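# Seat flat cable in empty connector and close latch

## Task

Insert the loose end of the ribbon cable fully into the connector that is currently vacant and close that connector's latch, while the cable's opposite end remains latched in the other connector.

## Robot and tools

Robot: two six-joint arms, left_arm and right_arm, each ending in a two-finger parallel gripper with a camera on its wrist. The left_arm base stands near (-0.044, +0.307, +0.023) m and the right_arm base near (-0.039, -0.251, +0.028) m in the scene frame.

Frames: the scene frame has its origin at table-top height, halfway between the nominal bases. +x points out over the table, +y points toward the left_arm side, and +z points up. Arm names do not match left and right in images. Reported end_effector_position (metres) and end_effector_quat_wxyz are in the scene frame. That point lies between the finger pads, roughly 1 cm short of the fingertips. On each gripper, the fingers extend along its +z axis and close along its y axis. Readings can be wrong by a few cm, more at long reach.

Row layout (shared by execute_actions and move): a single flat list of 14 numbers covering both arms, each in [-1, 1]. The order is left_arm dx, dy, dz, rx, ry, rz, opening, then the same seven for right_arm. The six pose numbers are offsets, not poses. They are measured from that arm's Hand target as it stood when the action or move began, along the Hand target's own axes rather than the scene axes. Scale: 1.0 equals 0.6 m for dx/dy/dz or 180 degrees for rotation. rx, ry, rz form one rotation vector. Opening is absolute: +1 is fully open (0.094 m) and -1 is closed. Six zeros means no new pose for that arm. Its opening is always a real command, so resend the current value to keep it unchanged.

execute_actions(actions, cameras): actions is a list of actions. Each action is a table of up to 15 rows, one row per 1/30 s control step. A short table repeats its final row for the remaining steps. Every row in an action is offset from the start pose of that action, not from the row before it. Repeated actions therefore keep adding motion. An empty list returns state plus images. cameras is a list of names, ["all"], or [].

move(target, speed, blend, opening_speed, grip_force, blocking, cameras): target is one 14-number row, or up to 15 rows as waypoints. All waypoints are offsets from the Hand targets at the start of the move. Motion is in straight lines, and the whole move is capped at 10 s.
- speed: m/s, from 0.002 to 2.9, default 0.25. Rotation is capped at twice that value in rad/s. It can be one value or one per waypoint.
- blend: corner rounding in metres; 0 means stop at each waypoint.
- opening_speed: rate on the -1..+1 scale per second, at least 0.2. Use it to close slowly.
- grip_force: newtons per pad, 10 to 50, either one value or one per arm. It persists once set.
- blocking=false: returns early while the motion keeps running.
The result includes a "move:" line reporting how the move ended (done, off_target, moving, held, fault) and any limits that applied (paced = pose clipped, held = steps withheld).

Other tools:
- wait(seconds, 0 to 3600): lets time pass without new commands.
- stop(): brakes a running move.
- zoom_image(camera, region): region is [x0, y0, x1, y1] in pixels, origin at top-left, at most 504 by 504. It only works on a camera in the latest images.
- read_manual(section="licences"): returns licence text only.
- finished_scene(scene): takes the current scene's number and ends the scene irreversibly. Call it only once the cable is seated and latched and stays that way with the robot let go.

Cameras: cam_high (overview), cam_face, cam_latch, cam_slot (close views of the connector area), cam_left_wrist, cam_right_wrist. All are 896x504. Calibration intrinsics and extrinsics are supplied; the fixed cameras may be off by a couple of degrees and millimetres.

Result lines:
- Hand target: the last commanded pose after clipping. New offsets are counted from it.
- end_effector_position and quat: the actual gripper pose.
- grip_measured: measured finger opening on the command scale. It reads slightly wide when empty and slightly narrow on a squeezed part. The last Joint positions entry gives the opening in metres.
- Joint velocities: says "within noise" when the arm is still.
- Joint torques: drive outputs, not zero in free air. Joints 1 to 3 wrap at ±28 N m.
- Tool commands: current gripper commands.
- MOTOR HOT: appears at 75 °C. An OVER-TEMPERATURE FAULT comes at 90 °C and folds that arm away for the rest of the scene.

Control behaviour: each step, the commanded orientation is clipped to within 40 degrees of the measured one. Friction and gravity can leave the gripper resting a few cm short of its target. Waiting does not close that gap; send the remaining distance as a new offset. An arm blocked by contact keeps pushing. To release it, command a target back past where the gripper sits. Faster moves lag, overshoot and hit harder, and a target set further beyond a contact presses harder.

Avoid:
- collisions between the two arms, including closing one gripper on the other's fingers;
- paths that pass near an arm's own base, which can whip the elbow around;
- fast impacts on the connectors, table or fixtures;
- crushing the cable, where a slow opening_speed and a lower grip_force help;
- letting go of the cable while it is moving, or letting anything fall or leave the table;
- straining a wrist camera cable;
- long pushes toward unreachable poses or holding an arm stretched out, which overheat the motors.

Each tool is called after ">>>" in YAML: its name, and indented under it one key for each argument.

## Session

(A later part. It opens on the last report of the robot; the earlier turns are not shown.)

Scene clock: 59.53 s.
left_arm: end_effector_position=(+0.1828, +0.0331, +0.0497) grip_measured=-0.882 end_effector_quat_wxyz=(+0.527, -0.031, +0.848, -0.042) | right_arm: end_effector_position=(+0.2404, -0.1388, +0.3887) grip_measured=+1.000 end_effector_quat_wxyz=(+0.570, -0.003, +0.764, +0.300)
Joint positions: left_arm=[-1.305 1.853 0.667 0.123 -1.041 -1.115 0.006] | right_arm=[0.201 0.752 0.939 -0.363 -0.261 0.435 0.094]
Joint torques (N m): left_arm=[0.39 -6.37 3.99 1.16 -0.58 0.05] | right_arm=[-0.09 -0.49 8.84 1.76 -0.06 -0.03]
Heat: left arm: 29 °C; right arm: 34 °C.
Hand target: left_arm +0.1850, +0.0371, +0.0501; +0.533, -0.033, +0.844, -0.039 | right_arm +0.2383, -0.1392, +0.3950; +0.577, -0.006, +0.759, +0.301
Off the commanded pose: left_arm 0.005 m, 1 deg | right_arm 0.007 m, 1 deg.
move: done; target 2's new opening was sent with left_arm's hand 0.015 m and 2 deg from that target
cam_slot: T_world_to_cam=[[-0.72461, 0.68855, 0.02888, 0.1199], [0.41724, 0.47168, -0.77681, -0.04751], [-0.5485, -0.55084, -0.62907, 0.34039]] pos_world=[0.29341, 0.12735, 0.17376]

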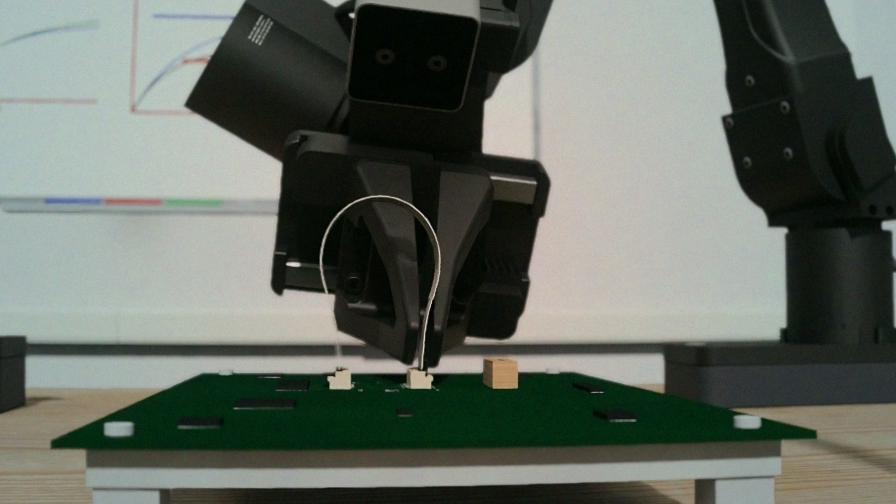

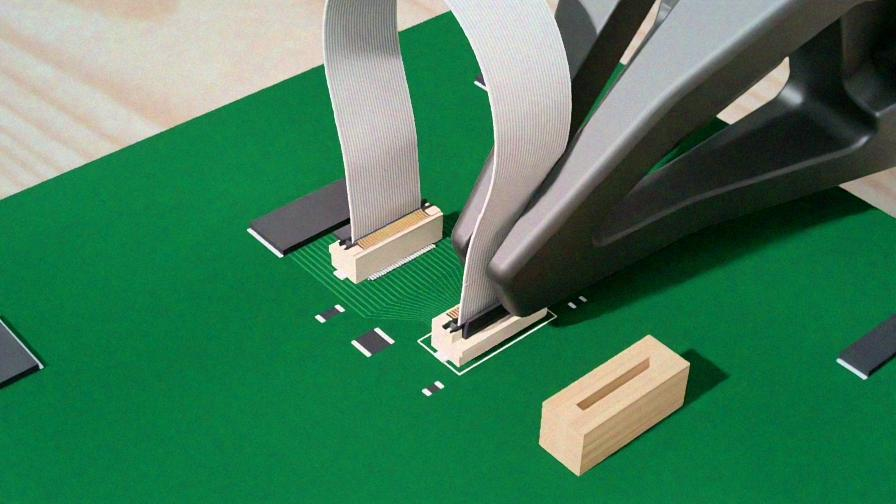

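>>> move:
  target:
    - [-0.0329,-0.0037,-0.0157,0,0,0,-0.885,0,0,0,0,0,0,1]
    - [-0.0297,-0.0368,-0.0147,0,0,0,-0.885,0,0,0,0,0,0,1]
    - [-0.0005,-0.0018,-0.0003,0,0,0,-0.885,0,0,0,0,0,0,1]
  speed: 0.06
  cameras: ["cam_latch","cam_slot"]

>>> zoom_image:
  camera: "cam_slot"
  region: [420, 220, 560, 350]

>>> zoom_image:
  camera: "cam_latch"
  region: [360, 290, 480, 390]

Scene clock: 63.80 s.
left_arm: end_effector_position=(+0.1831, +0.0306, +0.0530) grip_measured=-0.882 end_effector_quat_wxyz=(+0.528, -0.034, +0.848, -0.048) | right_arm: end_effector_position=(+0.2404, -0.1388, +0.3887) grip_measured=+1.000 end_effector_quat_wxyz=(+0.570, -0.003, +0.764, +0.300)
Joint positions: left_arm=[-1.306 1.846 0.672 0.122 -1.041 -1.116 0.006] | right_arm=[0.201 0.752 0.939 -0.363 -0.261 0.435 0.094]
Joint torques (N m): left_arm=[0.36 -5.79 4.12 1.12 -0.57 0.06] | right_arm=[-0.08 -0.5 8.75 1.77 -0.05 -0.03]
Heat: left arm: 29 °C; right arm: 34 °C.
Hand target: left_arm +0.1849, +0.0360, +0.0506; +0.533, -0.033, +0.844, -0.039 | right_arm +0.2383, -0.1392, +0.3950; +0.577, -0.006, +0.759, +0.301
Off the commanded pose: left_arm 0.006 m, 1 deg | right_arm 0.007 m, 1 deg.
move: done
cam_slot: T_world_to_cam=[[-0.72461, 0.68855, 0.02888, 0.1199], [0.41724, 0.47168, -0.77681, -0.04751], [-0.5485, -0.55084, -0.62907, 0.34039]] pos_world=[0.29341, 0.12735, 0.17376]

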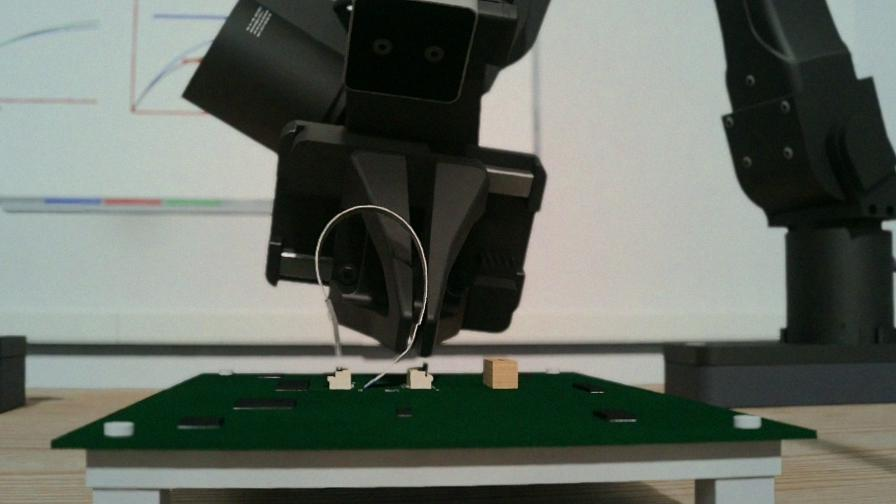

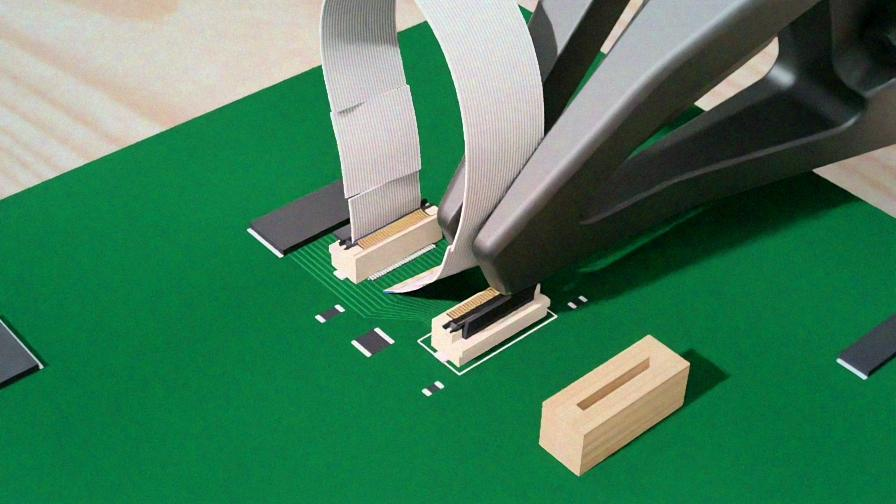

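Scaled by 3.600 from the camera's image (finer frame: 1280x720).

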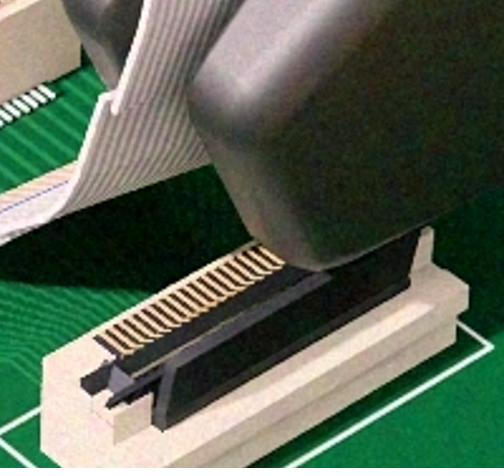

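Scaled by 4.200 from the camera's image (finer frame: 1280x720).

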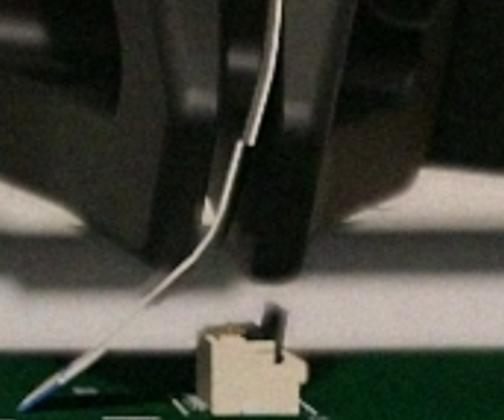

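>>> move:
  target: [-0.0374,-0.0042,-0.0178,0,-0.035,0.03,-0.885,0,0,0,0,0,0,1]
  speed: 0.06
  cameras: ["cam_latch","cam_slot","cam_face"]

Scene clock: 69.50 s.
left_arm: end_effector_position=(+0.1850, +0.0340, +0.0673) grip_measured=-0.882 end_effector_quat_wxyz=(+0.569, +0.011, +0.822, -0.008) | right_arm: end_effector_position=(+0.2404, -0.1388, +0.3887) grip_measured=+1.000 end_effector_quat_wxyz=(+0.570, -0.003, +0.764, +0.300)
Joint positions: left_arm=[-1.323 1.846 0.653 0.19 -1.139 -0.96 0.006] | right_arm=[0.201 0.752 0.939 -0.363 -0.261 0.435 0.094]
Joint torques (N m): left_arm=[-0.42 -7.94 4.08 1.15 -0.73 0.04] | right_arm=[-0.13 -0.47 8.81 1.76 -0.06 -0.04]
Heat: left arm: 29 °C; right arm: 34 °C.
Hand target: left_arm +0.1849, +0.0361, +0.0755; +0.580, +0.005, +0.814, -0.012 | right_arm +0.2383, -0.1392, +0.3950; +0.577, -0.006, +0.759, +0.301
Off the commanded pose: left_arm 0.009 m, 2 deg | right_arm 0.007 m, 1 deg.
move: done
cam_slot: T_world_to_cam=[[-0.72461, 0.68855, 0.02888, 0.1199], [0.41724, 0.47168, -0.77681, -0.04751], [-0.5485, -0.55084, -0.62907, 0.34039]] pos_world=[0.29341, 0.12735, 0.17376]
Images, in order (width x height): cam_face 896x504, cam_latch 896x504, cam_slot 896x504.

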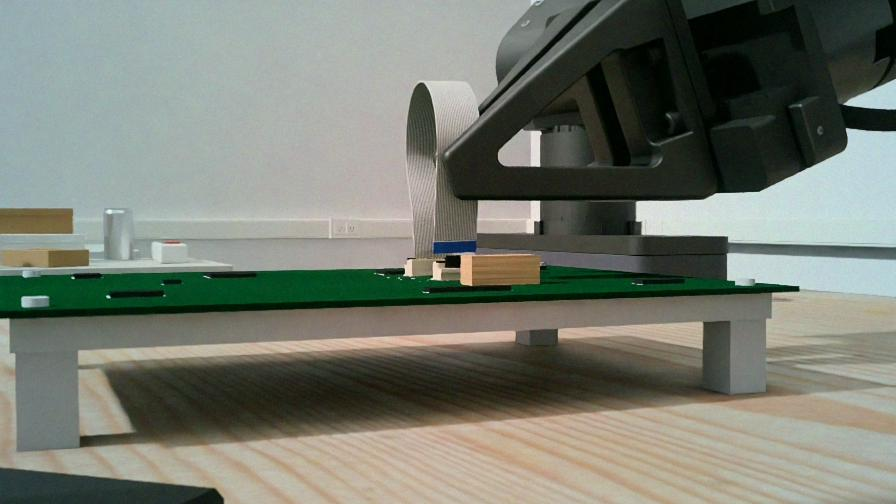

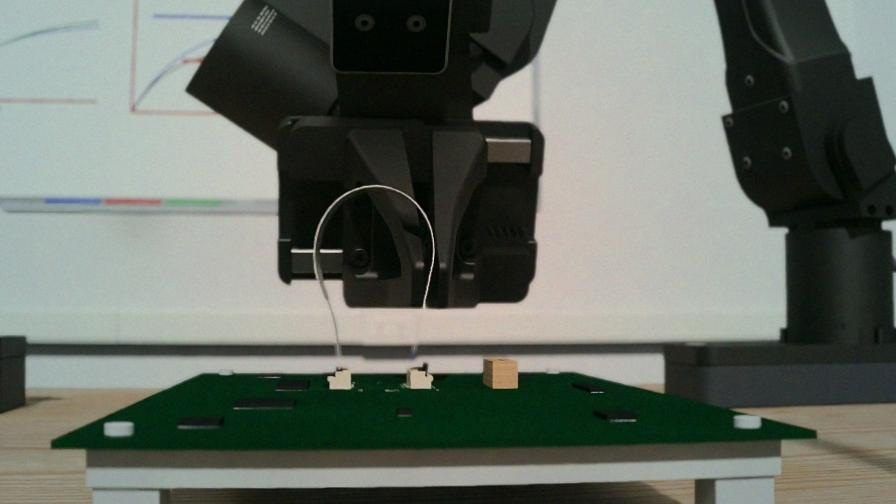

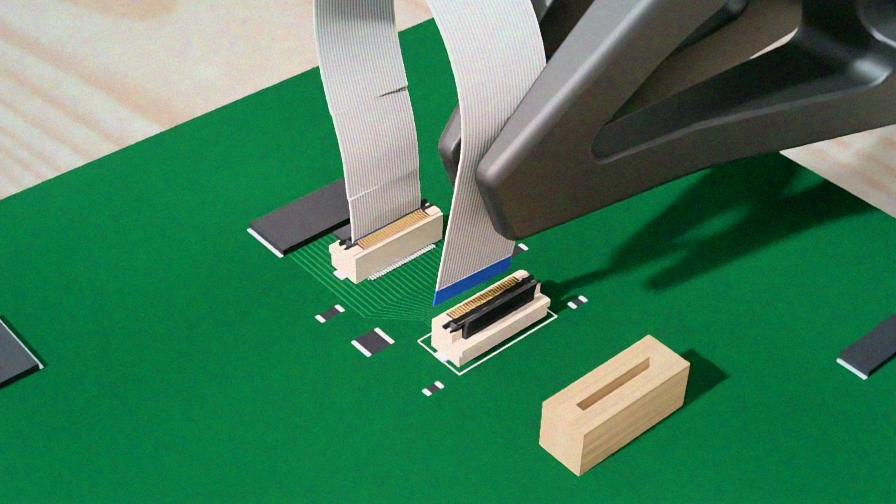

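>>> move:
  target: [0.0244,-0.005,0.0133,0,0,0,-0.885,0,0,0,0,0,0,1]
  speed: 0.05
  cameras: ["cam_latch","cam_slot"]

Scene clock: 72.63 s.
left_arm: end_effector_position=(+0.1867, +0.0267, +0.0606) grip_measured=-0.882 end_effector_quat_wxyz=(+0.573, +0.005, +0.819, -0.022) | right_arm: end_effector_position=(+0.2404, -0.1388, +0.3887) grip_measured=+1.000 end_effector_quat_wxyz=(+0.570, -0.003, +0.764, +0.300)
Joint positions: left_arm=[-1.323 1.893 0.653 0.282 -1.139 -0.945 0.006] | right_arm=[0.201 0.752 0.939 -0.363 -0.261 0.435 0.094]
Joint torques (N m): left_arm=[0.13 -5.98 3.73 1.19 -0.66 0.05] | right_arm=[-0.14 -0.47 8.79 1.76 -0.06 -0.03]
Heat: left arm: 29 °C; right arm: 34 °C.
Hand target: left_arm +0.1876, +0.0327, +0.0592; +0.580, +0.005, +0.814, -0.012 | right_arm +0.2383, -0.1392, +0.3950; +0.577, -0.006, +0.759, +0.301
Off the commanded pose: left_arm 0.006 m, 2 deg | right_arm 0.007 m, 1 deg.
move: done
cam_slot: T_world_to_cam=[[-0.72461, 0.68855, 0.02888, 0.1199], [0.41724, 0.47168, -0.77681, -0.04751], [-0.5485, -0.55084, -0.62907, 0.34039]] pos_world=[0.29341, 0.12735, 0.17376]

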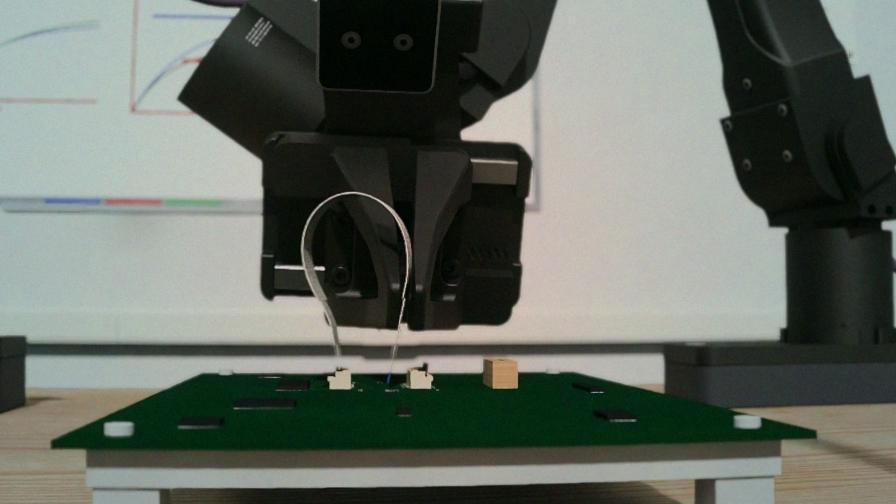

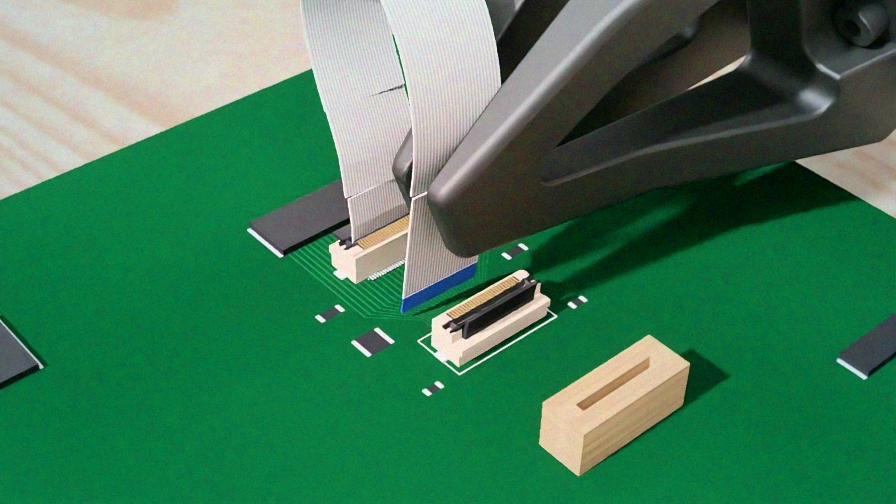

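>>> move:
  target:
    - [0.0063,0.001,0.0023,0,0,0.006,-0.885,0,0,0,0,0,0,1]
    - [0.0063,0.001,0.0023,0,0,0.006,-1,0,0,0,0,0,0,1]
  speed: 0.05
  cameras: ["cam_latch","cam_slot"]

>>> zoom_image:
  camera: "cam_slot"
  region: [370, 200, 510, 330]

Scene clock: 75.30 s.
left_arm: end_effector_position=(+0.1865, +0.0271, +0.0571) grip_measured=-0.985 end_effector_quat_wxyz=(+0.574, +0.012, +0.819, -0.018) | right_arm: end_effector_position=(+0.2404, -0.1388, +0.3887) grip_measured=+1.000 end_effector_quat_wxyz=(+0.570, -0.003, +0.764, +0.300)
Joint positions: left_arm=[-1.324 1.908 0.645 0.31 -1.14 -0.923 0.001] | right_arm=[0.201 0.752 0.939 -0.363 -0.261 0.435 0.094]
Joint torques (N m): left_arm=[0.21 -5.86 3.78 1.19 -0.66 0.05] | right_arm=[-0.14 -0.46 8.79 1.76 -0.06 -0.04]
Heat: left arm: 29 °C; right arm: 34 °C.
Hand target: left_arm +0.1877, +0.0333, +0.0551; +0.580, +0.012, +0.814, -0.006 | right_arm +0.2383, -0.1392, +0.3950; +0.577, -0.006, +0.759, +0.301
Off the commanded pose: left_arm 0.007 m, 2 deg | right_arm 0.007 m, 1 deg.
move: done
cam_slot: T_world_to_cam=[[-0.72461, 0.68855, 0.02888, 0.1199], [0.41724, 0.47168, -0.77681, -0.04751], [-0.5485, -0.55084, -0.62907, 0.34039]] pos_world=[0.29341, 0.12735, 0.17376]

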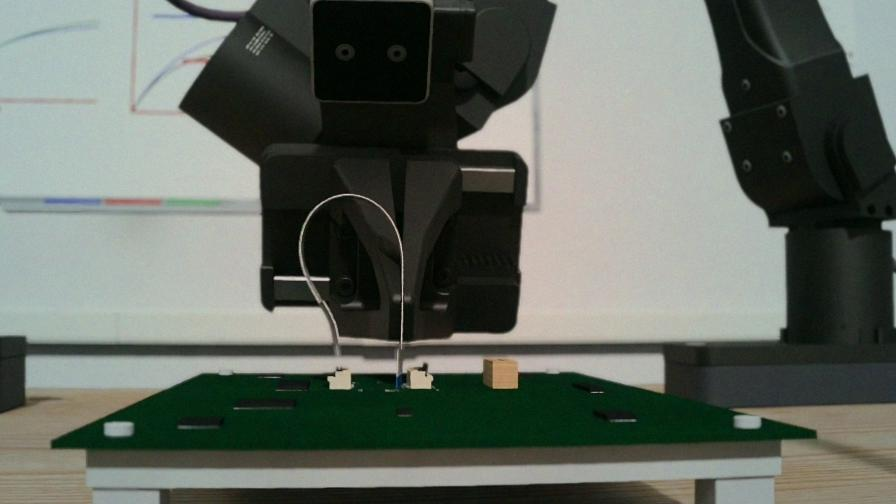

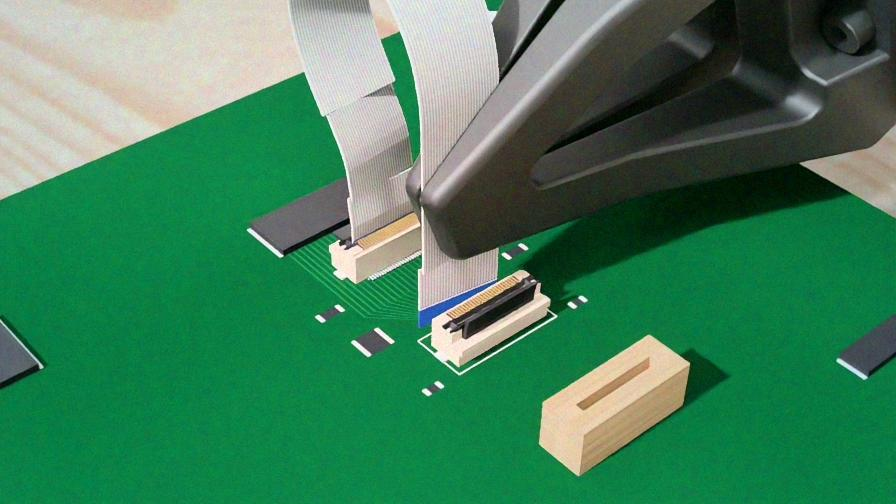

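Scaled by 3.600 from the camera's image (finer frame: 1280x720).

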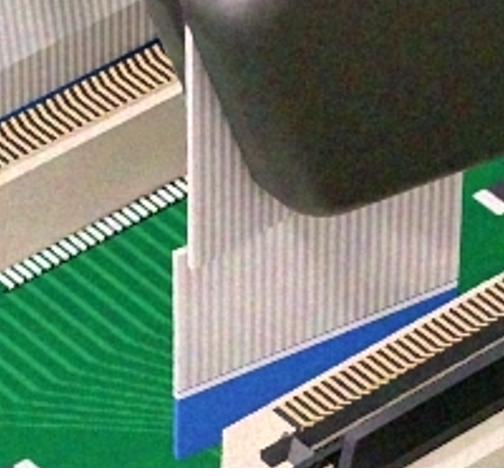

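>>> move:
  target: [-0.040,-0.0083,-0.0217,-0.025,0,-0.002,-1,0,0,0,0,0,0,1]
  speed: 0.06
  cameras: ["cam_latch","cam_slot"]

>>> zoom_image:
  camera: "cam_slot"
  region: [350, 170, 560, 350]

Scene clock: 79.30 s.
left_arm: end_effector_position=(+0.1811, +0.0369, +0.0645) grip_measured=-0.985 end_effector_quat_wxyz=(+0.566, +0.005, +0.824, +0.041) | right_arm: end_effector_position=(+0.2404, -0.1388, +0.3887) grip_measured=+1.000 end_effector_quat_wxyz=(+0.570, -0.003, +0.764, +0.300)
Joint positions: left_arm=[-1.344 1.903 0.773 -0.115 -1.185 -1.143 0.001] | right_arm=[0.201 0.752 0.939 -0.363 -0.261 0.435 0.094]
Joint torques (N m): left_arm=[-0.39 -8.9 7.9 0.59 -0.81 -0.12] | right_arm=[-0.13 -0.47 8.85 1.76 -0.05 -0.03]
Heat: left arm: 29 °C; right arm: 34 °C.
Hand target: left_arm +0.1832, +0.0284, +0.0820; +0.580, -0.013, +0.814, +0.024 | right_arm +0.2383, -0.1392, +0.3950; +0.577, -0.006, +0.759, +0.301
Off the commanded pose: left_arm 0.020 m, 3 deg | right_arm 0.007 m, 1 deg.
move: off_target (left_arm)
cam_slot: T_world_to_cam=[[-0.72461, 0.68855, 0.02888, 0.1199], [0.41724, 0.47168, -0.77681, -0.04751], [-0.5485, -0.55084, -0.62907, 0.34039]] pos_world=[0.29341, 0.12735, 0.17376]

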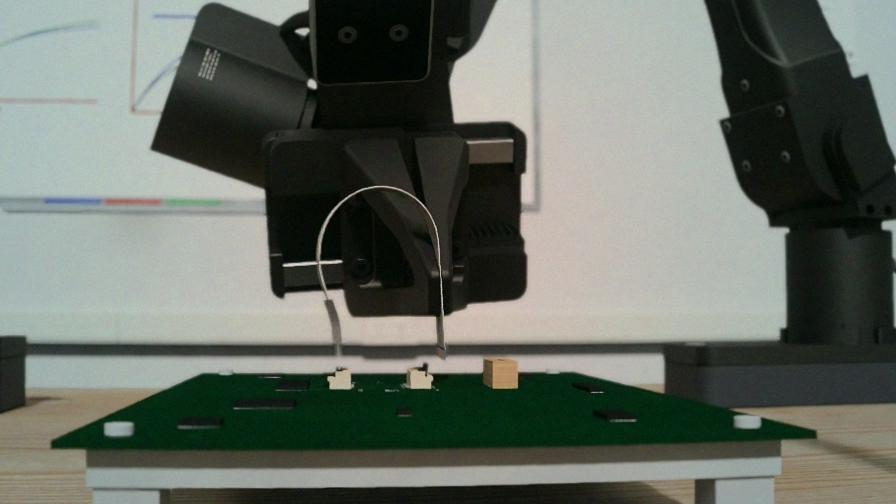

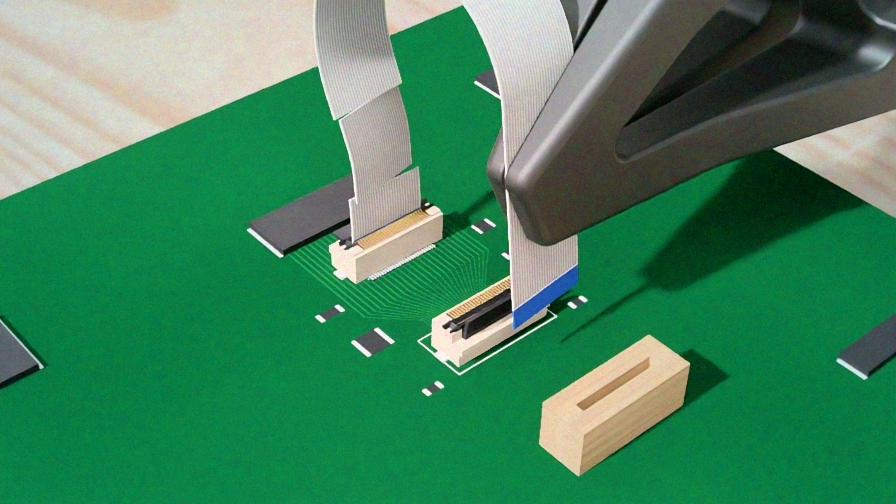

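Scaled by 2.400 from the camera's image (finer frame: 1280x720).

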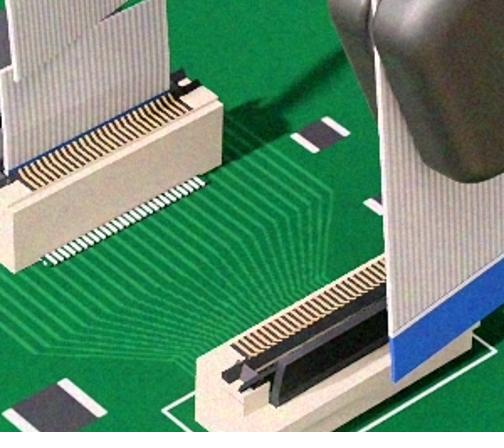

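>>> move:
  target: [-0.0125,-0.018,-0.0046,0.014,0,0,-1,0,0,0,0,0,0,1]
  speed: 0.06

Scene clock: 81.30 s.
left_arm: end_effector_position=(+0.1825, +0.0279, +0.0725) grip_measured=-0.985 end_effector_quat_wxyz=(+0.570, +0.015, +0.821, +0.031) | right_arm: end_effector_position=(+0.2404, -0.1388, +0.3887) grip_measured=+1.000 end_effector_quat_wxyz=(+0.570, -0.003, +0.764, +0.300)
Joint positions: left_arm=[-1.345 1.884 0.773 -0.059 -1.182 -1.068 0.001] | right_arm=[0.201 0.752 0.939 -0.363 -0.261 0.435 0.094]
Joint torques (N m): left_arm=[-0.46 -9.55 7.23 0.92 -0.62 0.04] | right_arm=[-0.17 -0.46 8.81 1.76 -0.05 -0.03]
Heat: left arm: 29 °C; right arm: 34 °C.
Hand target: left_arm +0.1835, +0.0174, +0.0897; +0.580, +0.000, +0.814, +0.006 | right_arm +0.2383, -0.1392, +0.3950; +0.577, -0.006, +0.759, +0.301
Off the commanded pose: left_arm 0.020 m, 4 deg | right_arm 0.007 m, 1 deg.
move: off_target (left_arm)

>>> move:
  target: [0.0313,0.010,0.0114,0,0,0,-1,0,0,0,0,0,0,1]
  speed: 0.06
  cameras: ["cam_latch","cam_slot"]

>>> zoom_image:
  camera: "cam_slot"
  region: [350, 170, 560, 350]

Scene clock: 83.10 s.
left_arm: end_effector_position=(+0.1838, +0.0201, +0.0722) grip_measured=-0.985 end_effector_quat_wxyz=(+0.575, -0.003, +0.818, +0.000) | right_arm: end_effector_position=(+0.2404, -0.1388, +0.3887) grip_measured=+1.000 end_effector_quat_wxyz=(+0.570, -0.003, +0.764, +0.300)
Joint positions: left_arm=[-1.345 1.893 0.756 0.051 -1.179 -1.056 0.001] | right_arm=[0.201 0.752 0.939 -0.363 -0.261 0.435 0.094]
Joint torques (N m): left_arm=[-0.1 -6.27 4.18 1.05 -0.61 0.01] | right_arm=[-0.1 -0.47 8.84 1.77 -0.05 -0.03]
Heat: left arm: 29 °C; right arm: 34 °C.
Hand target: left_arm +0.1838, +0.0237, +0.0698; +0.580, +0.000, +0.814, +0.006 | right_arm +0.2383, -0.1392, +0.3950; +0.577, -0.006, +0.759, +0.301
Off the commanded pose: left_arm 0.004 m, 1 deg | right_arm 0.007 m, 1 deg.
move: done
cam_slot: T_world_to_cam=[[-0.72461, 0.68855, 0.02888, 0.1199], [0.41724, 0.47168, -0.77681, -0.04751], [-0.5485, -0.55084, -0.62907, 0.34039]] pos_world=[0.29341, 0.12735, 0.17376]

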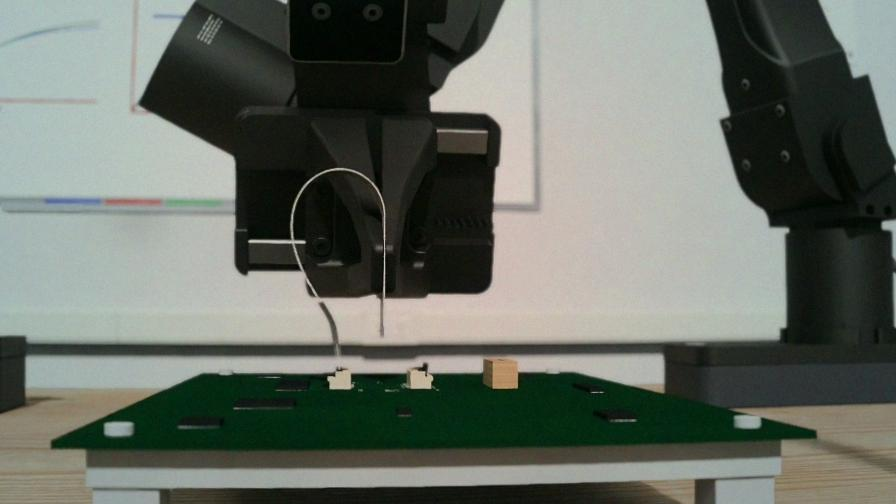

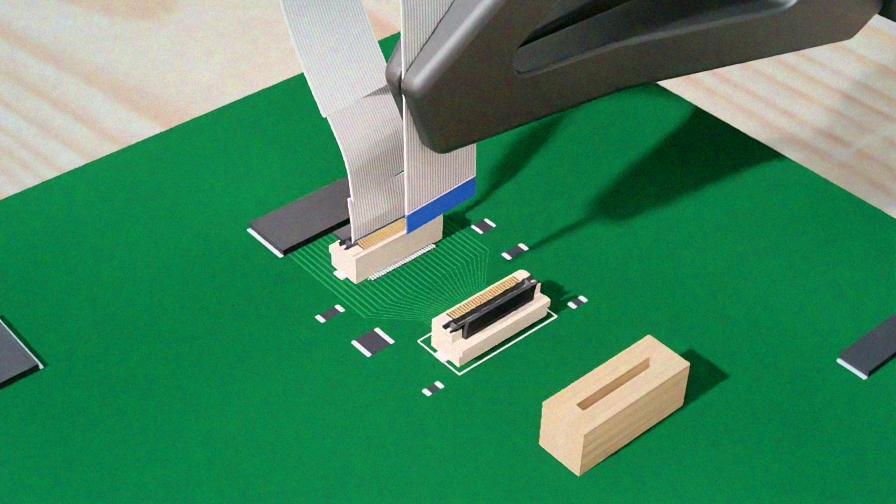

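Scaled by 2.400 from the camera's image (finer frame: 1280x720).

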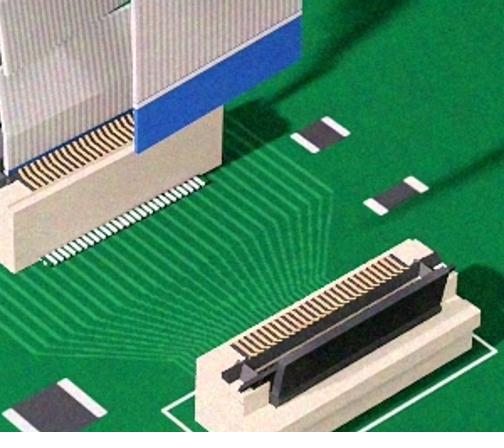

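>>> move:
  target: [0.0087,0.02,0.0067,0,0,0,-1,0,0,0,0,0,0,1]
  speed: 0.06
  cameras: ["cam_latch","cam_slot"]

>>> zoom_image:
  camera: "cam_slot"
  region: [420, 220, 560, 350]

>>> zoom_image:
  camera: "cam_latch"
  region: [385, 320, 455, 390]

Scene clock: 85.07 s.
left_arm: end_effector_position=(+0.1840, +0.0315, +0.0631) grip_measured=-0.985 end_effector_quat_wxyz=(+0.575, +0.002, +0.818, +0.002) | right_arm: end_effector_position=(+0.2404, -0.1388, +0.3887) grip_measured=+1.000 end_effector_quat_wxyz=(+0.570, -0.003, +0.764, +0.300)
Joint positions: left_arm=[-1.336 1.893 0.692 0.139 -1.173 -1.02 0.001] | right_arm=[0.201 0.752 0.939 -0.363 -0.261 0.435 0.094]
Joint torques (N m): left_arm=[0.35 -6.68 3.95 1.07 -0.58 0.03] | right_arm=[-0.13 -0.49 8.77 1.76 -0.05 -0.04]
Heat: left arm: 29 °C; right arm: 34 °C.
Hand target: left_arm +0.1858, +0.0357, +0.0637; +0.580, +0.000, +0.814, +0.006 | right_arm +0.2383, -0.1392, +0.3950; +0.577, -0.006, +0.759, +0.301
Off the commanded pose: left_arm 0.005 m, 1 deg | right_arm 0.007 m, 1 deg.
move: done
cam_slot: T_world_to_cam=[[-0.72461, 0.68855, 0.02888, 0.1199], [0.41724, 0.47168, -0.77681, -0.04751], [-0.5485, -0.55084, -0.62907, 0.34039]] pos_world=[0.29341, 0.12735, 0.17376]

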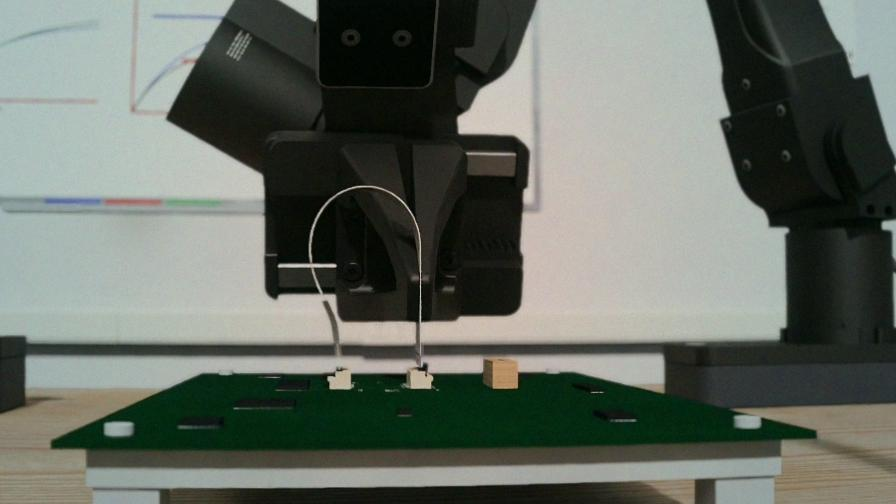

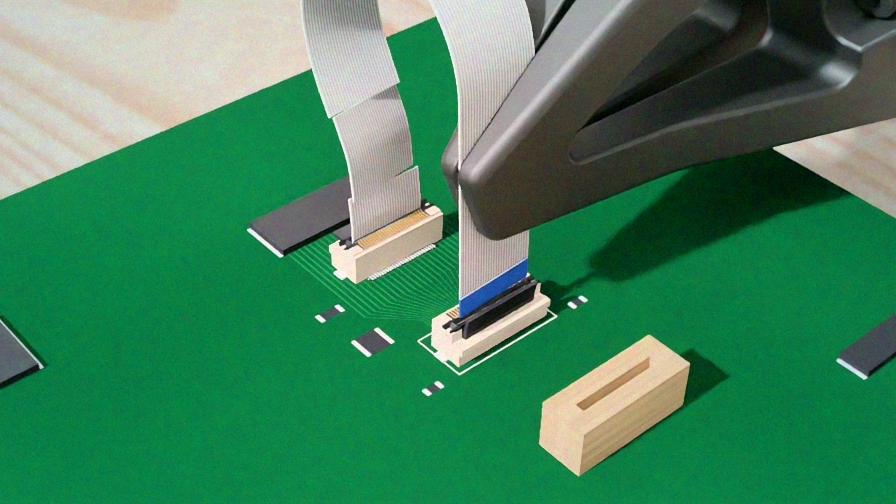

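Scaled by 3.600 from the camera's image (finer frame: 1280x720).

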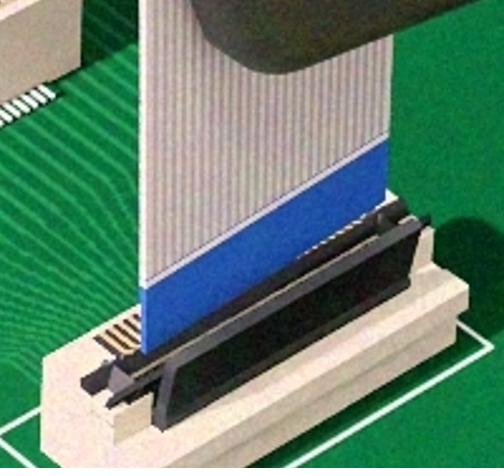

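Scaled by 7.200 from the camera's image (finer frame: 1280x720).

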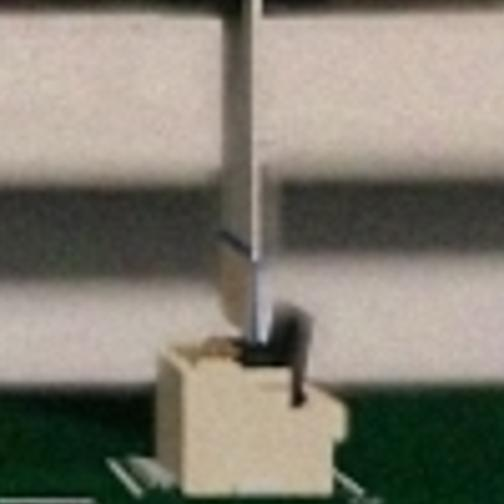

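>>> move:
  target: [0.0075,-0.0005,0.0028,0,0,0,-1,0,0,0,0,0,0,1]
  speed: 0.05
  cameras: ["cam_latch","cam_slot"]

>>> zoom_image:
  camera: "cam_slot"
  region: [420, 220, 560, 350]

>>> zoom_image:
  camera: "cam_latch"
  region: [385, 320, 455, 390]

Scene clock: 86.57 s.
left_arm: end_effector_position=(+0.1845, +0.0293, +0.0623) grip_measured=-0.985 end_effector_quat_wxyz=(+0.576, -0.001, +0.817, -0.004) | right_arm: end_effector_position=(+0.2404, -0.1388, +0.3887) grip_measured=+1.000 end_effector_quat_wxyz=(+0.570, -0.003, +0.764, +0.300)
Joint positions: left_arm=[-1.336 1.901 0.692 0.163 -1.173 -1.019 0.001] | right_arm=[0.201 0.752 0.939 -0.363 -0.261 0.435 0.094]
Joint torques (N m): left_arm=[0.39 -5.98 3.66 1.11 -0.57 0.04] | right_arm=[-0.1 -0.53 8.77 1.76 -0.05 -0.04]
Heat: left arm: 29 °C; right arm: 34 °C.
Hand target: left_arm +0.1859, +0.0354, +0.0588; +0.580, +0.000, +0.814, +0.006 | right_arm +0.2383, -0.1392, +0.3950; +0.577, -0.006, +0.759, +0.301
Off the commanded pose: left_arm 0.007 m, 1 deg | right_arm 0.007 m, 1 deg.
move: done
cam_slot: T_world_to_cam=[[-0.72461, 0.68855, 0.02888, 0.1199], [0.41724, 0.47168, -0.77681, -0.04751], [-0.5485, -0.55084, -0.62907, 0.34039]] pos_world=[0.29341, 0.12735, 0.17376]

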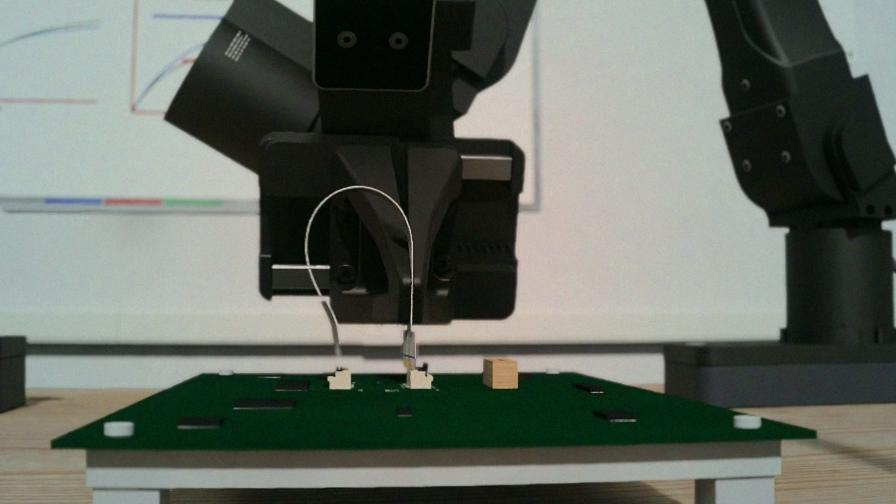

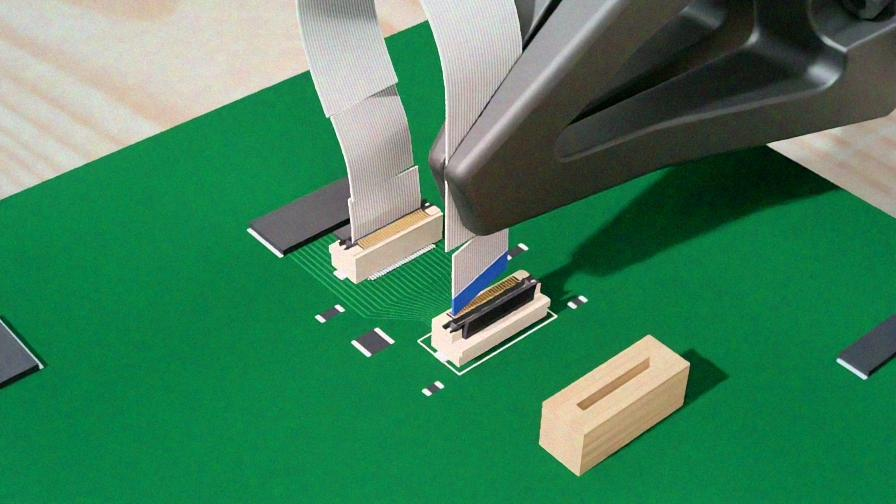

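Scaled by 3.600 from the camera's image (finer frame: 1280x720).

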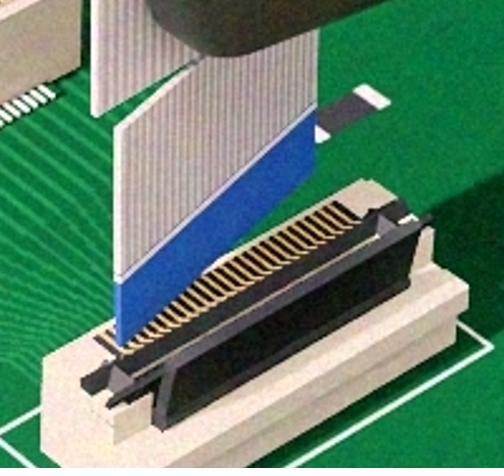

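Scaled by 7.200 from the camera's image (finer frame: 1280x720).

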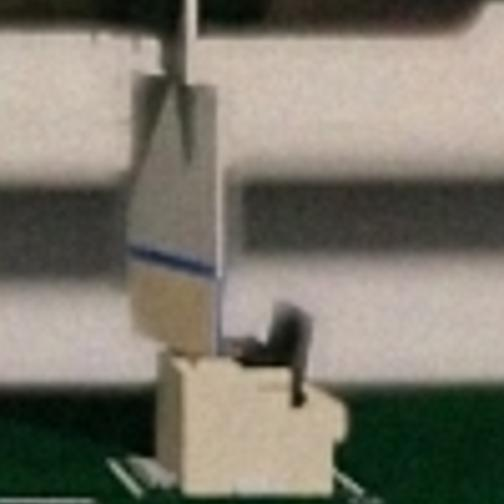

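>>> move:
  target:
    - [-0.0485,-0.030,-0.0175,0,0,0,-1,0,0,0,0,0,0,1]
    - [-0.0172,-0.0195,-0.0063,0,0,0,-1,0,0,0,0,0,0,1]
    - [-0.0045,0.0013,-0.0015,0,0,0,-1,0,0,0,0,0,0,1]
  speed: 0.06
  cameras: ["cam_latch","cam_slot"]

>>> zoom_image:
  camera: "cam_slot"
  region: [420, 220, 560, 350]

>>> zoom_image:
  camera: "cam_latch"
  region: [385, 320, 455, 390]

Scene clock: 91.30 s.
left_arm: end_effector_position=(+0.1842, +0.0314, +0.0631) grip_measured=-0.985 end_effector_quat_wxyz=(+0.576, +0.001, +0.818, +0.000) | right_arm: end_effector_position=(+0.2404, -0.1388, +0.3887) grip_measured=+1.000 end_effector_quat_wxyz=(+0.570, -0.003, +0.764, +0.300)
Joint positions: left_arm=[-1.335 1.892 0.688 0.151 -1.172 -1.018 0.001] | right_arm=[0.201 0.752 0.939 -0.363 -0.261 0.435 0.094]
Joint torques (N m): left_arm=[0.39 -6.24 3.95 1.11 -0.59 0.04] | right_arm=[-0.1 -0.42 8.79 1.75 -0.06 -0.05]
Heat: left arm: 29 °C; right arm: 35 °C.
Hand target: left_arm +0.1859, +0.0362, +0.0617; +0.580, +0.000, +0.814, +0.006 | right_arm +0.2383, -0.1392, +0.3950; +0.577, -0.006, +0.759, +0.301
Off the commanded pose: left_arm 0.005 m, 1 deg | right_arm 0.007 m, 1 deg.
move: done
cam_slot: T_world_to_cam=[[-0.72461, 0.68855, 0.02888, 0.1199], [0.41724, 0.47168, -0.77681, -0.04751], [-0.5485, -0.55084, -0.62907, 0.34039]] pos_world=[0.29341, 0.12735, 0.17376]

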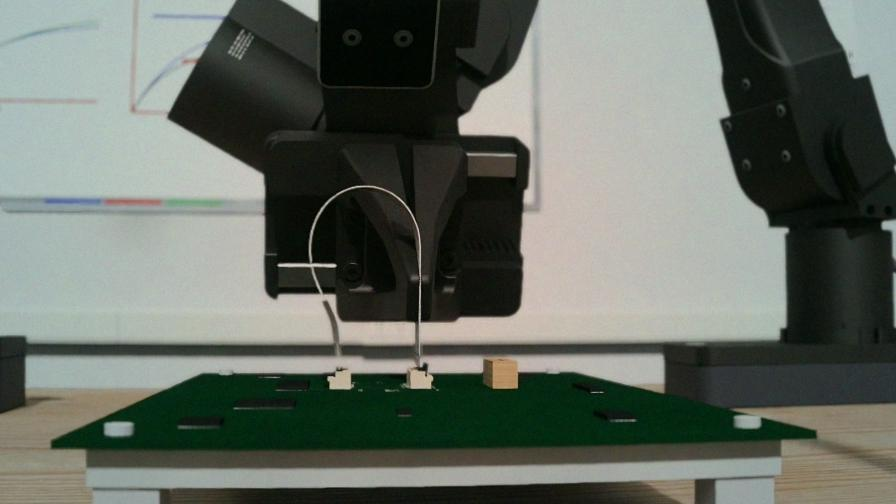

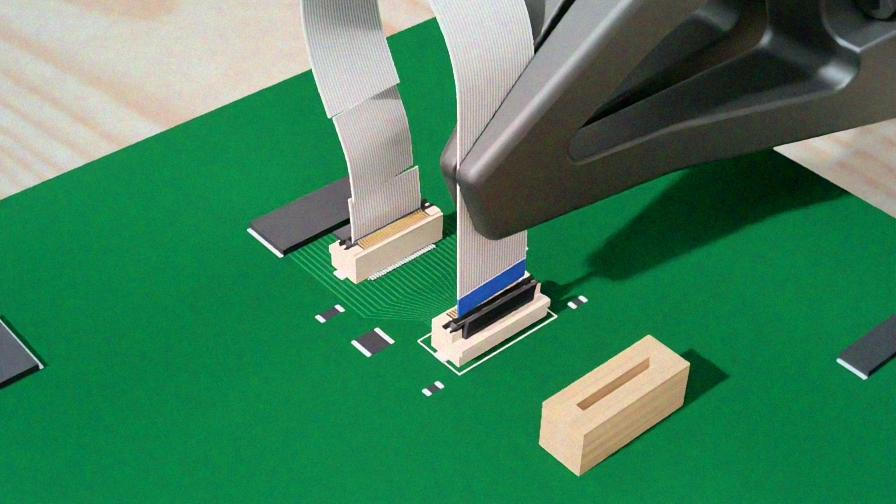

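Scaled by 3.600 from the camera's image (finer frame: 1280x720).

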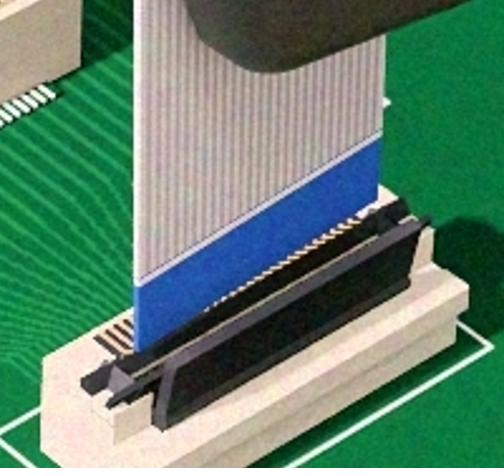

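Scaled by 7.200 from the camera's image (finer frame: 1280x720).

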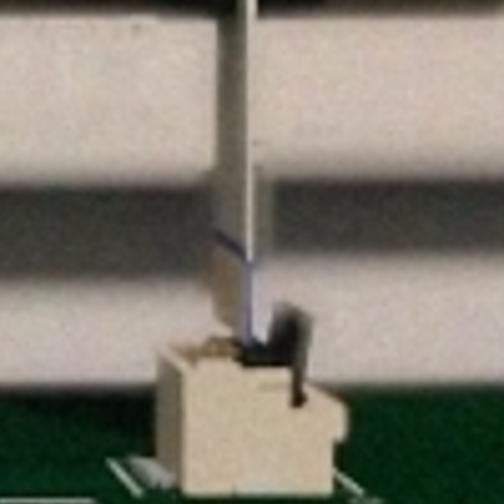

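>>> move:
  target: [0.0047,0.002,0.0017,0,0,0,-1,0,0,0,0,0,0,1]
  speed: 0.05
  cameras: ["cam_latch","cam_slot"]

>>> zoom_image:
  camera: "cam_slot"
  region: [420, 220, 560, 350]

>>> zoom_image:
  camera: "cam_latch"
  region: [385, 320, 455, 390]

Scene clock: 92.63 s.
left_arm: end_effector_position=(+0.1845, +0.0320, +0.0617) grip_measured=-0.985 end_effector_quat_wxyz=(+0.577, -0.001, +0.817, -0.003) | right_arm: end_effector_position=(+0.2404, -0.1388, +0.3887) grip_measured=+1.000 end_effector_quat_wxyz=(+0.570, -0.003, +0.764, +0.300)
Joint positions: left_arm=[-1.334 1.897 0.68 0.172 -1.173 -1.015 0.001] | right_arm=[0.201 0.752 0.939 -0.363 -0.261 0.435 0.094]
Joint torques (N m): left_arm=[0.35 -5.87 3.92 1.09 -0.58 0.07] | right_arm=[-0.12 -0.51 8.83 1.76 -0.06 -0.03]
Heat: left arm: 29 °C; right arm: 35 °C.
Hand target: left_arm +0.1859, +0.0373, +0.0587; +0.580, +0.000, +0.814, +0.006 | right_arm +0.2383, -0.1392, +0.3950; +0.577, -0.006, +0.759, +0.301
Off the commanded pose: left_arm 0.006 m, 1 deg | right_arm 0.007 m, 1 deg.
move: done
cam_slot: T_world_to_cam=[[-0.72461, 0.68855, 0.02888, 0.1199], [0.41724, 0.47168, -0.77681, -0.04751], [-0.5485, -0.55084, -0.62907, 0.34039]] pos_world=[0.29341, 0.12735, 0.17376]

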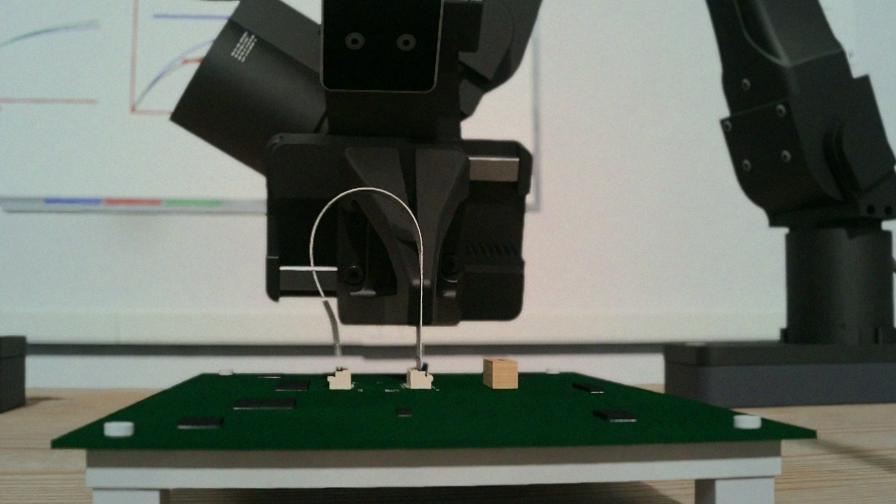

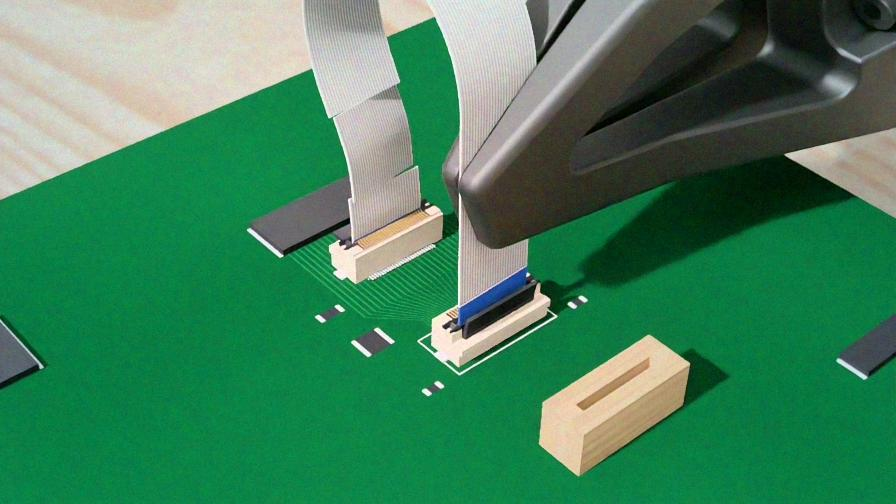

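Scaled by 3.600 from the camera's image (finer frame: 1280x720).

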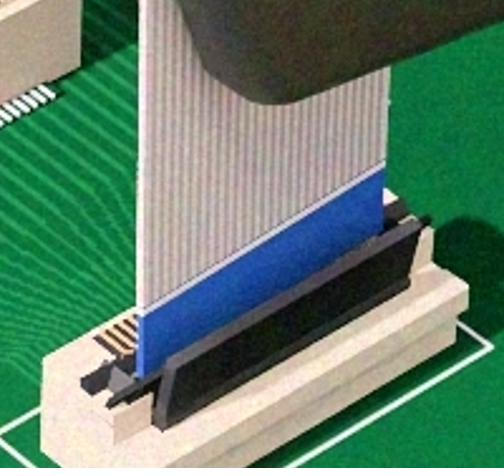

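Scaled by 7.200 from the camera's image (finer frame: 1280x720).

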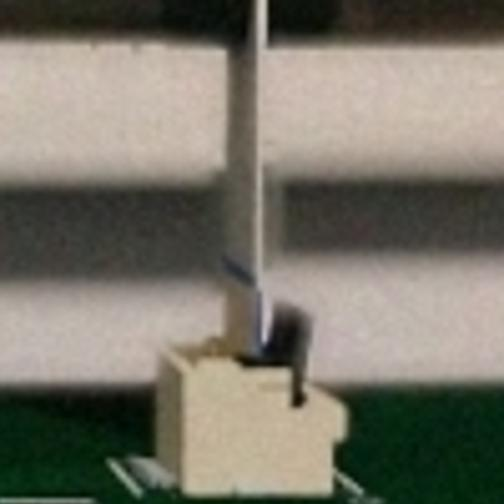

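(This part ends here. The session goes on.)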